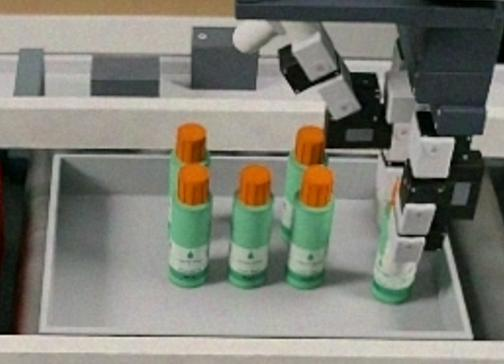

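Request:
{"fn": "move", "kwargs": {"arm2": {"joints":{"hand_index_abd":-0.12,"hand_ring_abd":0.12}}}}

Request:
{"fn": "move", "kwargs": {"arm2": {"joints":{"joint2_rad":0.9018,"joint4_rad":0.6478,"joint6_rad":1.5920},"min_time_s":2.5}, "arm3": {"joints":{"joint1_rad":0.2454,"joint2_rad":0.9872,"joint3_rad":0,"joint4_rad":0.4563,"joint5_rad":0,"joint6_rad":1.6981,"joint7_rad":-1.2714},"min_time_s":5}, "arm4": {"joints":{"joint1_rad":0.0496,"joint2_rad":0.6581,"joint3_rad":0,"joint4_rad":1.2904,"joint5_rad":0,"joint6_rad":1.1931,"joint7_rad":1.4624},"min_time_s":5}, "cameras": ["cam_station1","cam_stand","cam_stand_end"]}}

Request:
{"fn": "zoom_image", "kwargs": {"camera": "cam_station1", "region": [290, 110, 470, 240]}}

Scene clock: 866.43 s.
Joint torques (N m): arm1=[0.28 -7.99 -1.47 -6.95 -0.18 -0.31 -0.1] | arm2=[0.48 -25.33 0.02 -9.45 -0.32 0.14 -0.03] | arm3=[-0.33 -0.06 0 -8.18 0.17 -0.45 0.43] | arm4=[-0.18 1.06 -1.34 -8.41 -0.31 -0.59 -0.45]
Motor temperatures (°C): arm1=[30 30 30 31 38 34 35] | arm2=[34 31 27 32 35 31 37] | arm3=[30 30 30 33 37 37 40] | arm4=[28 30 30 31 38 41 37]
Flange force (N): arm1=[-2.2 1.4 -0.4] | arm2=[4.9 -0.8 4.0] | arm3=[2.2 1.8 2.7] | arm4=[1.6 -5.9 2.2]
move: arm2 done
Joint velocities: within noise
arm1, arm3, arm4: as last shown
arm2.joint_positions: joint1_rad=-0.372 joint2_rad=+0.951 joint3_rad=+0.000 joint4_rad=+0.905 joint5_rad=+0.000 joint6_rad=+1.285 joint7_rad=+1.333 hand_index_mcp=+0.754 hand_index_abd=-0.122 hand_index_pip=+0.578 hand_index_dip=+0.697 hand_middle_mcp=-0.462 hand_middle_abd=+0.000 hand_middle_pip=-0.295 hand_middle_dip=+0.693 hand_ring_mcp=+0.753 hand_ring_abd=+0.122 hand_ring_pip=+0.578 hand_ring_dip=+0.698 hand_thumb_cmc=-0.619 hand_thumb_axl=+0.677 hand_thumb_mcp=-0.002 hand_thumb_ipl=-0.065 hand_current_limit=+0.400 hand_speed=-0.800
arm2.joint_status: all done
arm2.hand_state: goal,goal,goal,goal,goal,goal,goal,goal,goal,goal,goal,goal,goal,goal,goal,goal
arm2.index_mcp_current_ma: 0
arm2.index_abd_current_ma: 0
arm2.index_pip_current_ma: 0
arm2.index_dip_current_ma: 0
arm2.middle_mcp_current_ma: 8
arm2.middle_abd_current_ma: 0
arm2.middle_pip_current_ma: 1
arm2.middle_dip_current_ma: 0
arm2.ring_mcp_current_ma: 0
arm2.ring_abd_current_ma: 0
arm2.ring_pip_current_ma: 0
arm2.ring_dip_current_ma: 0
arm2.thumb_cmc_current_ma: 0
arm2.thumb_axl_current_ma: 0
arm2.thumb_mcp_current_ma: 0
arm2.thumb_ipl_current_ma: 0
arm2.hand_goal_index_mcp: 0.754
arm2.hand_goal_index_abd: -0.120
arm2.hand_goal_index_pip: 0.576
arm2.hand_goal_index_dip: 0.696
arm2.hand_goal_middle_mcp: -0.480
arm2.hand_goal_middle_abd: 0.000
arm2.hand_goal_middle_pip: -0.300
arm2.hand_goal_middle_dip: 0.690
arm2.hand_goal_ring_mcp: 0.754
arm2.hand_goal_ring_abd: 0.120
arm2.hand_goal_ring_pip: 0.576
arm2.hand_goal_ring_dip: 0.696
arm2.hand_goal_thumb_cmc: -0.620
arm2.hand_goal_thumb_axl: 0.678
arm2.hand_goal_thumb_mcp: 0.000
arm2.hand_goal_thumb_ipl: -0.066
arm2.hand: x=+0.5881 y=-0.0824 z=+1.1002 quat_wxyz=(-0.003, +0.000, +1.000, -0.007) (m; scene frame)
pictures: none

Scene clock: 871.77 s.
Joint torques (N m): arm1=[0.23 -7.97 -1.52 -6.97 -0.21 -0.27 -0.15] | arm2=[0.51 -25.18 0 -9.83 -0.29 0.11 -0.02] | arm3=[-0.29 -24.52 0.25 -9 0.14 -0.24 0.47] | arm4=[-0.27 -19.46 -1.2 -8.49 -0.37 0.01 -0.47]
Motor temperatures (°C): arm1=[30 30 30 31 38 34 35] | arm2=[34 32 27 32 35 31 37] | arm3=[30 30 30 33 37 37 40] | arm4=[28 30 30 31 38 41 37]
Flange force (N): arm1=[-2.5 1.3 -0.2] | arm2=[5.9 -1.0 5.4] | arm3=no reading | arm4=[3.3 -1.5 0.9]
move: arm2 done; arm3 done; arm4 done
Joint velocities: within noise
arm1: as last shown
arm2.joint_positions: joint1_rad=-0.372 joint2_rad=+0.902 joint3_rad=+0.000 joint4_rad=+0.648 joint5_rad=+0.000 joint6_rad=+1.592 joint7_rad=+1.333 hand_index_mcp=+0.754 hand_index_abd=-0.122 hand_index_pip=+0.578 hand_index_dip=+0.697 hand_middle_mcp=-0.462 hand_middle_abd=+0.000 hand_middle_pip=-0.295 hand_middle_dip=+0.693 hand_ring_mcp=+0.753 hand_ring_abd=+0.120 hand_ring_pip=+0.578 hand_ring_dip=+0.698 hand_thumb_cmc=-0.619 hand_thumb_axl=+0.677 hand_thumb_mcp=-0.002 hand_thumb_ipl=-0.065 hand_current_limit=+0.400 hand_speed=-0.800
arm2.joint_status: all done
arm2.hand_state: goal,goal,goal,goal,goal,goal,goal,goal,goal,goal,goal,goal,goal,goal,goal,goal
arm2.index_mcp_current_ma: 0
arm2.index_abd_current_ma: 0
arm2.index_pip_current_ma: 0
arm2.index_dip_current_ma: 0
arm2.middle_mcp_current_ma: 8
arm2.middle_abd_current_ma: 0
arm2.middle_pip_current_ma: 1
arm2.middle_dip_current_ma: 0
arm2.ring_mcp_current_ma: 0
arm2.ring_abd_current_ma: 0
arm2.ring_pip_current_ma: 0
arm2.ring_dip_current_ma: 0
arm2.thumb_cmc_current_ma: 0
arm2.thumb_axl_current_ma: 0
arm2.thumb_mcp_current_ma: 0
arm2.thumb_ipl_current_ma: 0
arm2.hand_goal_index_mcp: 0.754
arm2.hand_goal_index_abd: -0.120
arm2.hand_goal_index_pip: 0.576
arm2.hand_goal_index_dip: 0.696
arm2.hand_goal_middle_mcp: -0.480
arm2.hand_goal_middle_abd: 0.000
arm2.hand_goal_middle_pip: -0.300
arm2.hand_goal_middle_dip: 0.690
arm2.hand_goal_ring_mcp: 0.754
arm2.hand_goal_ring_abd: 0.120
arm2.hand_goal_ring_pip: 0.576
arm2.hand_goal_ring_dip: 0.696
arm2.hand_goal_thumb_cmc: -0.620
arm2.hand_goal_thumb_axl: 0.678
arm2.hand_goal_thumb_mcp: 0.000
arm2.hand_goal_thumb_ipl: -0.066
arm2.hand: x=+0.5888 y=-0.0807 z=+1.2121 quat_wxyz=(-0.003, +0.000, +1.000, -0.007) (m; scene frame)
arm3.joint_positions: joint1_rad=+0.245 joint2_rad=+0.987 joint3_rad=+0.000 joint4_rad=+0.456 joint5_rad=+0.000 joint6_rad=+1.698 joint7_rad=-1.271 hand_index_mcp=+0.753 hand_index_abd=+0.000 hand_index_pip=+0.577 hand_index_dip=+0.696 hand_middle_mcp=+0.753 hand_middle_abd=+0.000 hand_middle_pip=+0.577 hand_middle_dip=+0.696 hand_ring_mcp=+0.753 hand_ring_abd=+0.000 hand_ring_pip=+0.577 hand_ring_dip=+0.696 hand_thumb_cmc=+0.714 hand_thumb_axl=+0.677 hand_thumb_mcp=+0.223 hand_thumb_ipl=+0.168 hand_current_limit=+0.400 hand_speed=-0.600
arm3.joint_status: all done
arm3.hand_state: goal,goal,goal,goal,goal,goal,goal,goal,goal,goal,goal,goal,goal,goal,goal,goal
arm3.index_mcp_current_ma: 0
arm3.index_abd_current_ma: 0
arm3.index_pip_current_ma: 0
arm3.index_dip_current_ma: 0
arm3.middle_mcp_current_ma: 0
arm3.middle_abd_current_ma: 0
arm3.middle_pip_current_ma: 0
arm3.middle_dip_current_ma: 0
arm3.ring_mcp_current_ma: 0
arm3.ring_abd_current_ma: 0
arm3.ring_pip_current_ma: 0
arm3.ring_dip_current_ma: 0
arm3.thumb_cmc_current_ma: 0
arm3.thumb_axl_current_ma: 0
arm3.thumb_mcp_current_ma: -2
arm3.thumb_ipl_current_ma: 0
arm3.hand_goal_index_mcp: 0.754
arm3.hand_goal_index_abd: 0.000
arm3.hand_goal_index_pip: 0.576
arm3.hand_goal_index_dip: 0.696
arm3.hand_goal_middle_mcp: 0.754
arm3.hand_goal_middle_abd: 0.000
arm3.hand_goal_middle_pip: 0.576
arm3.hand_goal_middle_dip: 0.696
arm3.hand_goal_ring_mcp: 0.754
arm3.hand_goal_ring_abd: 0.000
arm3.hand_goal_ring_pip: 0.576
arm3.hand_goal_ring_dip: 0.696
arm3.hand_goal_thumb_cmc: 0.714
arm3.hand_goal_thumb_axl: 0.678
arm3.hand_goal_thumb_mcp: 0.226
arm3.hand_goal_thumb_ipl: 0.168
arm3.hand: x=+0.5385 y=+1.5717 z=+1.1992 quat_wxyz=(+0.001, +1.000, +0.000, +0.002) (m; scene frame)
arm4.joint_positions: joint1_rad=+0.050 joint2_rad=+0.658 joint3_rad=+0.000 joint4_rad=+1.290 joint5_rad=+0.000 joint6_rad=+1.193 joint7_rad=+1.462 hand_index_mcp=+0.753 hand_index_abd=+0.000 hand_index_pip=+0.577 hand_index_dip=+0.696 hand_middle_mcp=+0.753 hand_middle_abd=+0.000 hand_middle_pip=+0.577 hand_middle_dip=+0.696 hand_ring_mcp=+0.753 hand_ring_abd=+0.000 hand_ring_pip=+0.577 hand_ring_dip=+0.696 hand_thumb_cmc=+0.714 hand_thumb_axl=+0.677 hand_thumb_mcp=+0.223 hand_thumb_ipl=+0.168 hand_current_limit=+0.400 hand_speed=-0.600
arm4.joint_status: all done
arm4.hand_state: goal,goal,goal,goal,goal,goal,goal,goal,goal,goal,goal,goal,goal,goal,goal,goal
arm4.index_mcp_current_ma: 0
arm4.index_abd_current_ma: 0
arm4.index_pip_current_ma: 0
arm4.index_dip_current_ma: 0
arm4.middle_mcp_current_ma: 0
arm4.middle_abd_current_ma: 0
arm4.middle_pip_current_ma: 0
arm4.middle_dip_current_ma: 0
arm4.ring_mcp_current_ma: 0
arm4.ring_abd_current_ma: 0
arm4.ring_pip_current_ma: 0
arm4.ring_dip_current_ma: 0
arm4.thumb_cmc_current_ma: 0
arm4.thumb_axl_current_ma: 0
arm4.thumb_mcp_current_ma: -1
arm4.thumb_ipl_current_ma: 0
arm4.hand_goal_index_mcp: 0.754
arm4.hand_goal_index_abd: 0.000
arm4.hand_goal_index_pip: 0.576
arm4.hand_goal_index_dip: 0.696
arm4.hand_goal_middle_mcp: 0.754
arm4.hand_goal_middle_abd: 0.000
arm4.hand_goal_middle_pip: 0.576
arm4.hand_goal_middle_dip: 0.696
arm4.hand_goal_ring_mcp: 0.754
arm4.hand_goal_ring_abd: 0.000
arm4.hand_goal_ring_pip: 0.576
arm4.hand_goal_ring_dip: 0.696
arm4.hand_goal_thumb_cmc: 0.714
arm4.hand_goal_thumb_axl: 0.678
arm4.hand_goal_thumb_mcp: 0.226
arm4.hand_goal_thumb_ipl: 0.168
arm4.hand: x=+0.5857 y=+1.3667 z=+1.2177 quat_wxyz=(-0.002, +0.000, +1.000, +0.002) (m; scene frame)
pictures: cam_stand, cam_stand_end, cam_station1

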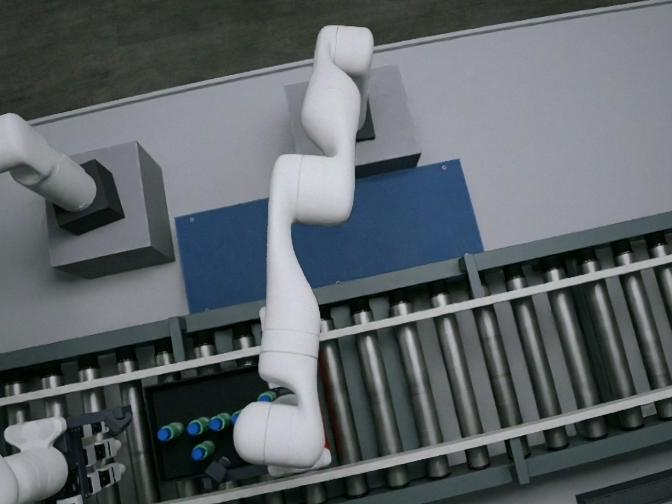

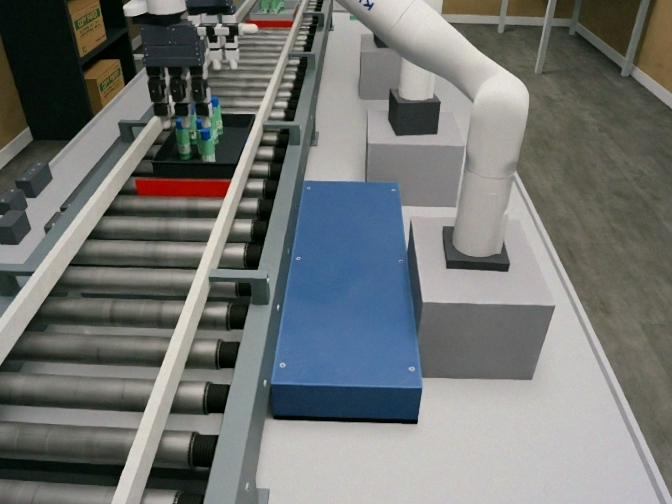

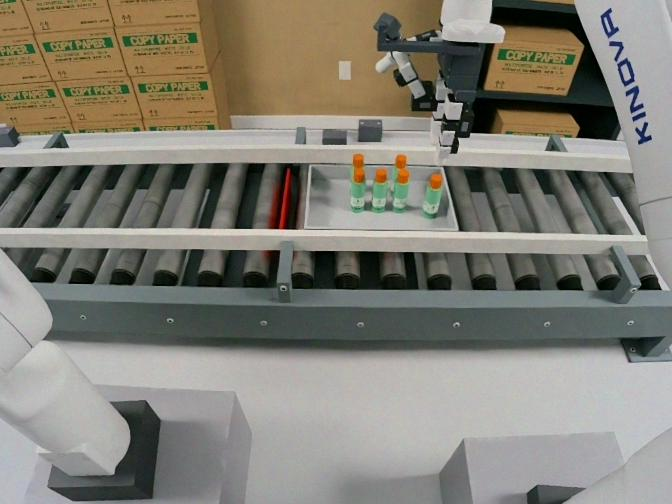

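Scaled by 2.800 from the camera's 672x504 image, which has a finer 960x720 frame.

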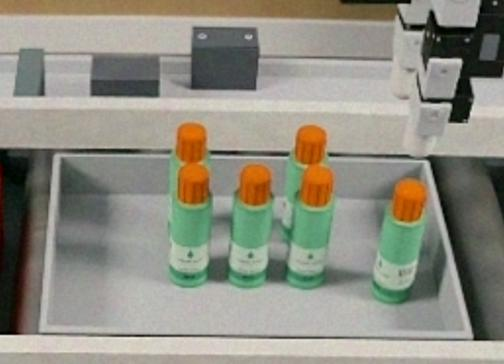

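Request:
{"fn": "move", "kwargs": {"arm1": {"joints":{"joint1_rad":0.6433,"joint2_rad":0.7360,"joint4_rad":1.0886,"joint6_rad":1.3170},"min_time_s":6.5}, "arm2": {"joints":{"joint1_rad":0.3474,"joint2_rad":0.1893,"joint4_rad":1.8248,"joint6_rad":1.1275,"joint7_rad":0},"min_time_s":3.5}, "arm3": {"joints":{"joint2_rad":1.0158,"joint4_rad":0.7978,"joint6_rad":1.3280},"min_time_s":4}, "arm4": {"joints":{"joint2_rad":0.8422,"joint4_rad":1.4524,"joint6_rad":0.8470},"min_time_s":4}, "cameras": ["cam_station1","cam_stand","cam_stand_end"]}}

Request:
{"fn": "zoom_image", "kwargs": {"camera": "cam_station1", "region": [290, 110, 470, 240]}}

Request:
{"fn": "zoom_image", "kwargs": {"camera": "cam_stand", "region": [60, 330, 360, 504]}}

Request:
{"fn": "zoom_image", "kwargs": {"camera": "cam_stand_end", "region": [100, 20, 320, 210]}}

Scene clock: 903.17 s.
Joint torques (N m): arm1=[0.01 -21.28 -1.26 -7.89 -0.24 -0.2 -0.12] | arm2=[0.33 -12.22 -0.13 -9.18 -0.19 -0.09 -0.02] | arm3=[-0.32 -24.54 0.29 -8.79 0.22 -0.21 0.45] | arm4=[-0.18 -20.47 -1.21 -7.12 -0.33 -0.02 -0.52]
Motor temperatures (°C): arm1=[30 30 30 31 38 34 35] | arm2=[34 33 27 32 35 31 37] | arm3=[30 31 30 33 37 37 40] | arm4=[28 31 30 30 38 41 38]
Flange force (N): arm1=[0.1 2.1 -0.5] | arm2=[0.1 -2.1 4.6] | arm3=[-3.4 -1.3 0.8] | arm4=[3.9 -1.2 -0.2]
move: arm1 done; arm2 done; arm3 done; arm4 done
Joint velocities: within noise
arm1.joint_positions: joint1_rad=+0.643 joint2_rad=+0.736 joint3_rad=+0.000 joint4_rad=+1.089 joint5_rad=+0.000 joint6_rad=+1.317 joint7_rad=+0.000 hand_index_mcp=+0.754 hand_index_abd=-0.216 hand_index_pip=+0.578 hand_index_dip=+0.697 hand_middle_mcp=-0.457 hand_middle_abd=+0.000 hand_middle_pip=-0.294 hand_middle_dip=+0.693 hand_ring_mcp=+0.754 hand_ring_abd=+0.222 hand_ring_pip=+0.578 hand_ring_dip=+0.697 hand_thumb_cmc=-0.618 hand_thumb_axl=+0.677 hand_thumb_mcp=-0.002 hand_thumb_ipl=-0.065 hand_current_limit=+0.400 hand_speed=-0.800
arm1.joint_status: all done
arm1.hand_state: goal,blocked,goal,goal,blocked,goal,goal,goal,goal,blocked,goal,goal,goal,goal,goal,goal
arm1.index_mcp_current_ma: 0
arm1.index_abd_current_ma: 385
arm1.index_pip_current_ma: 1
arm1.index_dip_current_ma: 0
arm1.middle_mcp_current_ma: 33
arm1.middle_abd_current_ma: 0
arm1.middle_pip_current_ma: 4
arm1.middle_dip_current_ma: 1
arm1.ring_mcp_current_ma: 0
arm1.ring_abd_current_ma: -385
arm1.ring_pip_current_ma: 1
arm1.ring_dip_current_ma: 0
arm1.thumb_cmc_current_ma: 1
arm1.thumb_axl_current_ma: 0
arm1.thumb_mcp_current_ma: -1
arm1.thumb_ipl_current_ma: 1
arm1.hand_goal_index_mcp: 0.754
arm1.hand_goal_index_abd: -0.450
arm1.hand_goal_index_pip: 0.576
arm1.hand_goal_index_dip: 0.696
arm1.hand_goal_middle_mcp: -0.480
arm1.hand_goal_middle_abd: 0.000
arm1.hand_goal_middle_pip: -0.300
arm1.hand_goal_middle_dip: 0.690
arm1.hand_goal_ring_mcp: 0.754
arm1.hand_goal_ring_abd: 0.450
arm1.hand_goal_ring_pip: 0.576
arm1.hand_goal_ring_dip: 0.696
arm1.hand_goal_thumb_cmc: -0.620
arm1.hand_goal_thumb_axl: 0.678
arm1.hand_goal_thumb_mcp: 0.000
arm1.hand_goal_thumb_ipl: -0.066
arm1.hand: x=+0.5940 y=-0.0264 z=+1.2098 quat_wxyz=(-0.007, +0.866, +0.499, +0.004) (m; scene frame)
arm2.joint_positions: joint1_rad=+0.347 joint2_rad=+0.189 joint3_rad=+0.000 joint4_rad=+1.825 joint5_rad=+0.000 joint6_rad=+1.128 joint7_rad=+0.000 hand_index_mcp=+0.754 hand_index_abd=-0.122 hand_index_pip=+0.578 hand_index_dip=+0.697 hand_middle_mcp=-0.462 hand_middle_abd=+0.000 hand_middle_pip=-0.295 hand_middle_dip=+0.693 hand_ring_mcp=+0.753 hand_ring_abd=+0.120 hand_ring_pip=+0.578 hand_ring_dip=+0.698 hand_thumb_cmc=-0.619 hand_thumb_axl=+0.677 hand_thumb_mcp=-0.002 hand_thumb_ipl=-0.065 hand_current_limit=+0.400 hand_speed=-0.800
arm2.joint_status: all done
arm2.hand_state: goal,goal,goal,goal,goal,goal,goal,goal,goal,goal,goal,goal,goal,goal,goal,goal
arm2.index_mcp_current_ma: 0
arm2.index_abd_current_ma: 0
arm2.index_pip_current_ma: 0
arm2.index_dip_current_ma: 0
arm2.middle_mcp_current_ma: 8
arm2.middle_abd_current_ma: 0
arm2.middle_pip_current_ma: 1
arm2.middle_dip_current_ma: 0
arm2.ring_mcp_current_ma: 0
arm2.ring_abd_current_ma: 0
arm2.ring_pip_current_ma: 0
arm2.ring_dip_current_ma: 0
arm2.thumb_cmc_current_ma: 0
arm2.thumb_axl_current_ma: 0
arm2.thumb_mcp_current_ma: 0
arm2.thumb_ipl_current_ma: 0
arm2.hand_goal_index_mcp: 0.754
arm2.hand_goal_index_abd: -0.120
arm2.hand_goal_index_pip: 0.576
arm2.hand_goal_index_dip: 0.696
arm2.hand_goal_middle_mcp: -0.480
arm2.hand_goal_middle_abd: 0.000
arm2.hand_goal_middle_pip: -0.300
arm2.hand_goal_middle_dip: 0.690
arm2.hand_goal_ring_mcp: 0.754
arm2.hand_goal_ring_abd: 0.120
arm2.hand_goal_ring_pip: 0.576
arm2.hand_goal_ring_dip: 0.696
arm2.hand_goal_thumb_cmc: -0.620
arm2.hand_goal_thumb_axl: 0.678
arm2.hand_goal_thumb_mcp: 0.000
arm2.hand_goal_thumb_ipl: -0.066
arm2.hand: x=+0.3093 y=-0.5429 z=+1.2312 quat_wxyz=(+0.005, +0.855, +0.518, -0.006) (m; scene frame)
arm3.joint_positions: joint1_rad=+0.245 joint2_rad=+1.016 joint3_rad=+0.000 joint4_rad=+0.798 joint5_rad=+0.000 joint6_rad=+1.328 joint7_rad=-1.271 hand_index_mcp=+0.753 hand_index_abd=+0.000 hand_index_pip=+0.577 hand_index_dip=+0.696 hand_middle_mcp=+0.753 hand_middle_abd=+0.000 hand_middle_pip=+0.577 hand_middle_dip=+0.696 hand_ring_mcp=+0.753 hand_ring_abd=+0.000 hand_ring_pip=+0.577 hand_ring_dip=+0.696 hand_thumb_cmc=+0.714 hand_thumb_axl=+0.677 hand_thumb_mcp=+0.223 hand_thumb_ipl=+0.168 hand_current_limit=+0.400 hand_speed=-0.600
arm3.joint_status: all done
arm3.hand_state: goal,goal,goal,goal,goal,goal,goal,goal,goal,goal,goal,goal,goal,goal,goal,goal
arm3.index_mcp_current_ma: 0
arm3.index_abd_current_ma: 0
arm3.index_pip_current_ma: 0
arm3.index_dip_current_ma: 0
arm3.middle_mcp_current_ma: 0
arm3.middle_abd_current_ma: 0
arm3.middle_pip_current_ma: 0
arm3.middle_dip_current_ma: 0
arm3.ring_mcp_current_ma: 0
arm3.ring_abd_current_ma: 0
arm3.ring_pip_current_ma: 0
arm3.ring_dip_current_ma: 0
arm3.thumb_cmc_current_ma: 0
arm3.thumb_axl_current_ma: 0
arm3.thumb_mcp_current_ma: -2
arm3.thumb_ipl_current_ma: 0
arm3.hand_goal_index_mcp: 0.754
arm3.hand_goal_index_abd: 0.000
arm3.hand_goal_index_pip: 0.576
arm3.hand_goal_index_dip: 0.696
arm3.hand_goal_middle_mcp: 0.754
arm3.hand_goal_middle_abd: 0.000
arm3.hand_goal_middle_pip: 0.576
arm3.hand_goal_middle_dip: 0.696
arm3.hand_goal_ring_mcp: 0.754
arm3.hand_goal_ring_abd: 0.000
arm3.hand_goal_ring_pip: 0.576
arm3.hand_goal_ring_dip: 0.696
arm3.hand_goal_thumb_cmc: 0.714
arm3.hand_goal_thumb_axl: 0.678
arm3.hand_goal_thumb_mcp: 0.226
arm3.hand_goal_thumb_ipl: 0.168
arm3.hand: x=+0.5388 y=+1.5715 z=+1.0736 quat_wxyz=(+0.001, +1.000, +0.000, +0.002) (m; scene frame)
arm4.joint_positions: joint1_rad=+0.050 joint2_rad=+0.842 joint3_rad=+0.000 joint4_rad=+1.452 joint5_rad=+0.000 joint6_rad=+0.847 joint7_rad=+1.462 hand_index_mcp=+0.753 hand_index_abd=+0.000 hand_index_pip=+0.577 hand_index_dip=+0.696 hand_middle_mcp=+0.753 hand_middle_abd=+0.000 hand_middle_pip=+0.577 hand_middle_dip=+0.696 hand_ring_mcp=+0.753 hand_ring_abd=+0.000 hand_ring_pip=+0.577 hand_ring_dip=+0.696 hand_thumb_cmc=+0.714 hand_thumb_axl=+0.677 hand_thumb_mcp=+0.223 hand_thumb_ipl=+0.168 hand_current_limit=+0.400 hand_speed=-0.600
arm4.joint_status: all done
arm4.hand_state: goal,goal,goal,goal,goal,goal,goal,goal,goal,goal,goal,goal,goal,goal,goal,goal
arm4.index_mcp_current_ma: 0
arm4.index_abd_current_ma: 0
arm4.index_pip_current_ma: 0
arm4.index_dip_current_ma: 0
arm4.middle_mcp_current_ma: 0
arm4.middle_abd_current_ma: 0
arm4.middle_pip_current_ma: 0
arm4.middle_dip_current_ma: 0
arm4.ring_mcp_current_ma: 0
arm4.ring_abd_current_ma: 0
arm4.ring_pip_current_ma: 0
arm4.ring_dip_current_ma: 0
arm4.thumb_cmc_current_ma: 0
arm4.thumb_axl_current_ma: 0
arm4.thumb_mcp_current_ma: -1
arm4.thumb_ipl_current_ma: 0
arm4.hand_goal_index_mcp: 0.754
arm4.hand_goal_index_abd: 0.000
arm4.hand_goal_index_pip: 0.576
arm4.hand_goal_index_dip: 0.696
arm4.hand_goal_middle_mcp: 0.754
arm4.hand_goal_middle_abd: 0.000
arm4.hand_goal_middle_pip: 0.576
arm4.hand_goal_middle_dip: 0.696
arm4.hand_goal_ring_mcp: 0.754
arm4.hand_goal_ring_abd: 0.000
arm4.hand_goal_ring_pip: 0.576
arm4.hand_goal_ring_dip: 0.696
arm4.hand_goal_thumb_cmc: 0.714
arm4.hand_goal_thumb_axl: 0.678
arm4.hand_goal_thumb_mcp: 0.226
arm4.hand_goal_thumb_ipl: 0.168
arm4.hand: x=+0.5852 y=+1.3673 z=+1.0727 quat_wxyz=(-0.002, +0.000, +1.000, +0.002) (m; scene frame)
pictures: cam_stand, cam_stand_end, cam_station1

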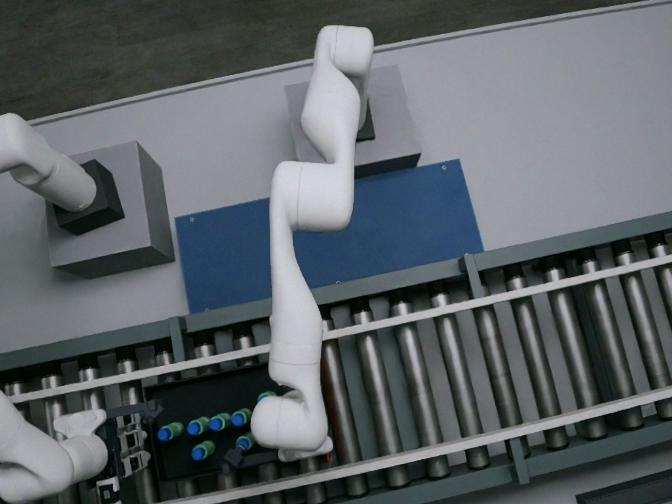

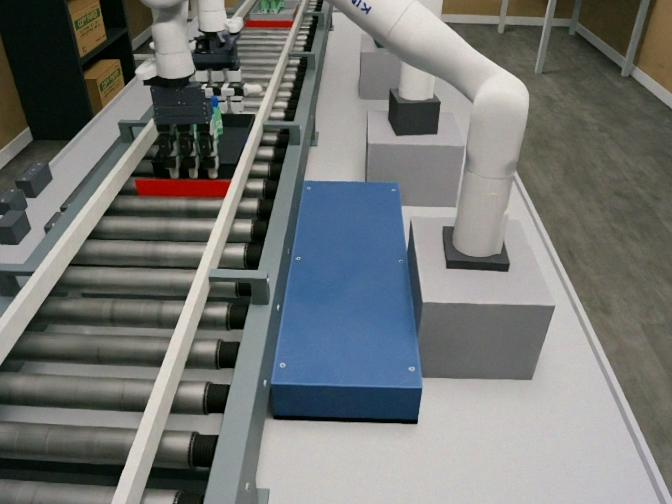

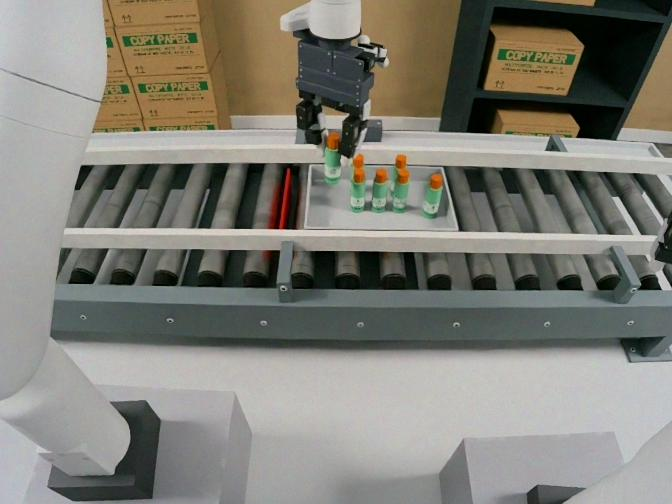

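Scaled by 2.800 from the camera's 672x504 image, which has a finer 960x720 frame.

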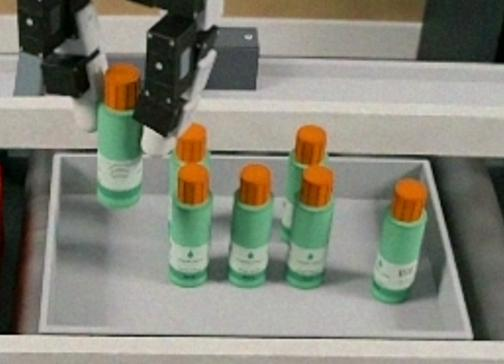

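Scaled by 1.680 from the camera's 672x504 image, which has a finer 960x720 frame.

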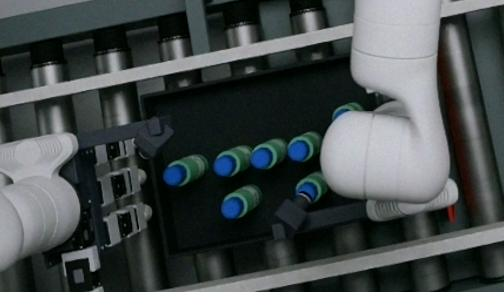

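Scaled by 2.291 from the camera's 672x504 image, which has a finer 960x720 frame.

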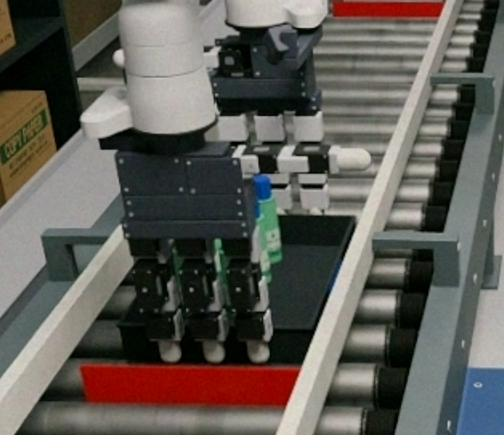

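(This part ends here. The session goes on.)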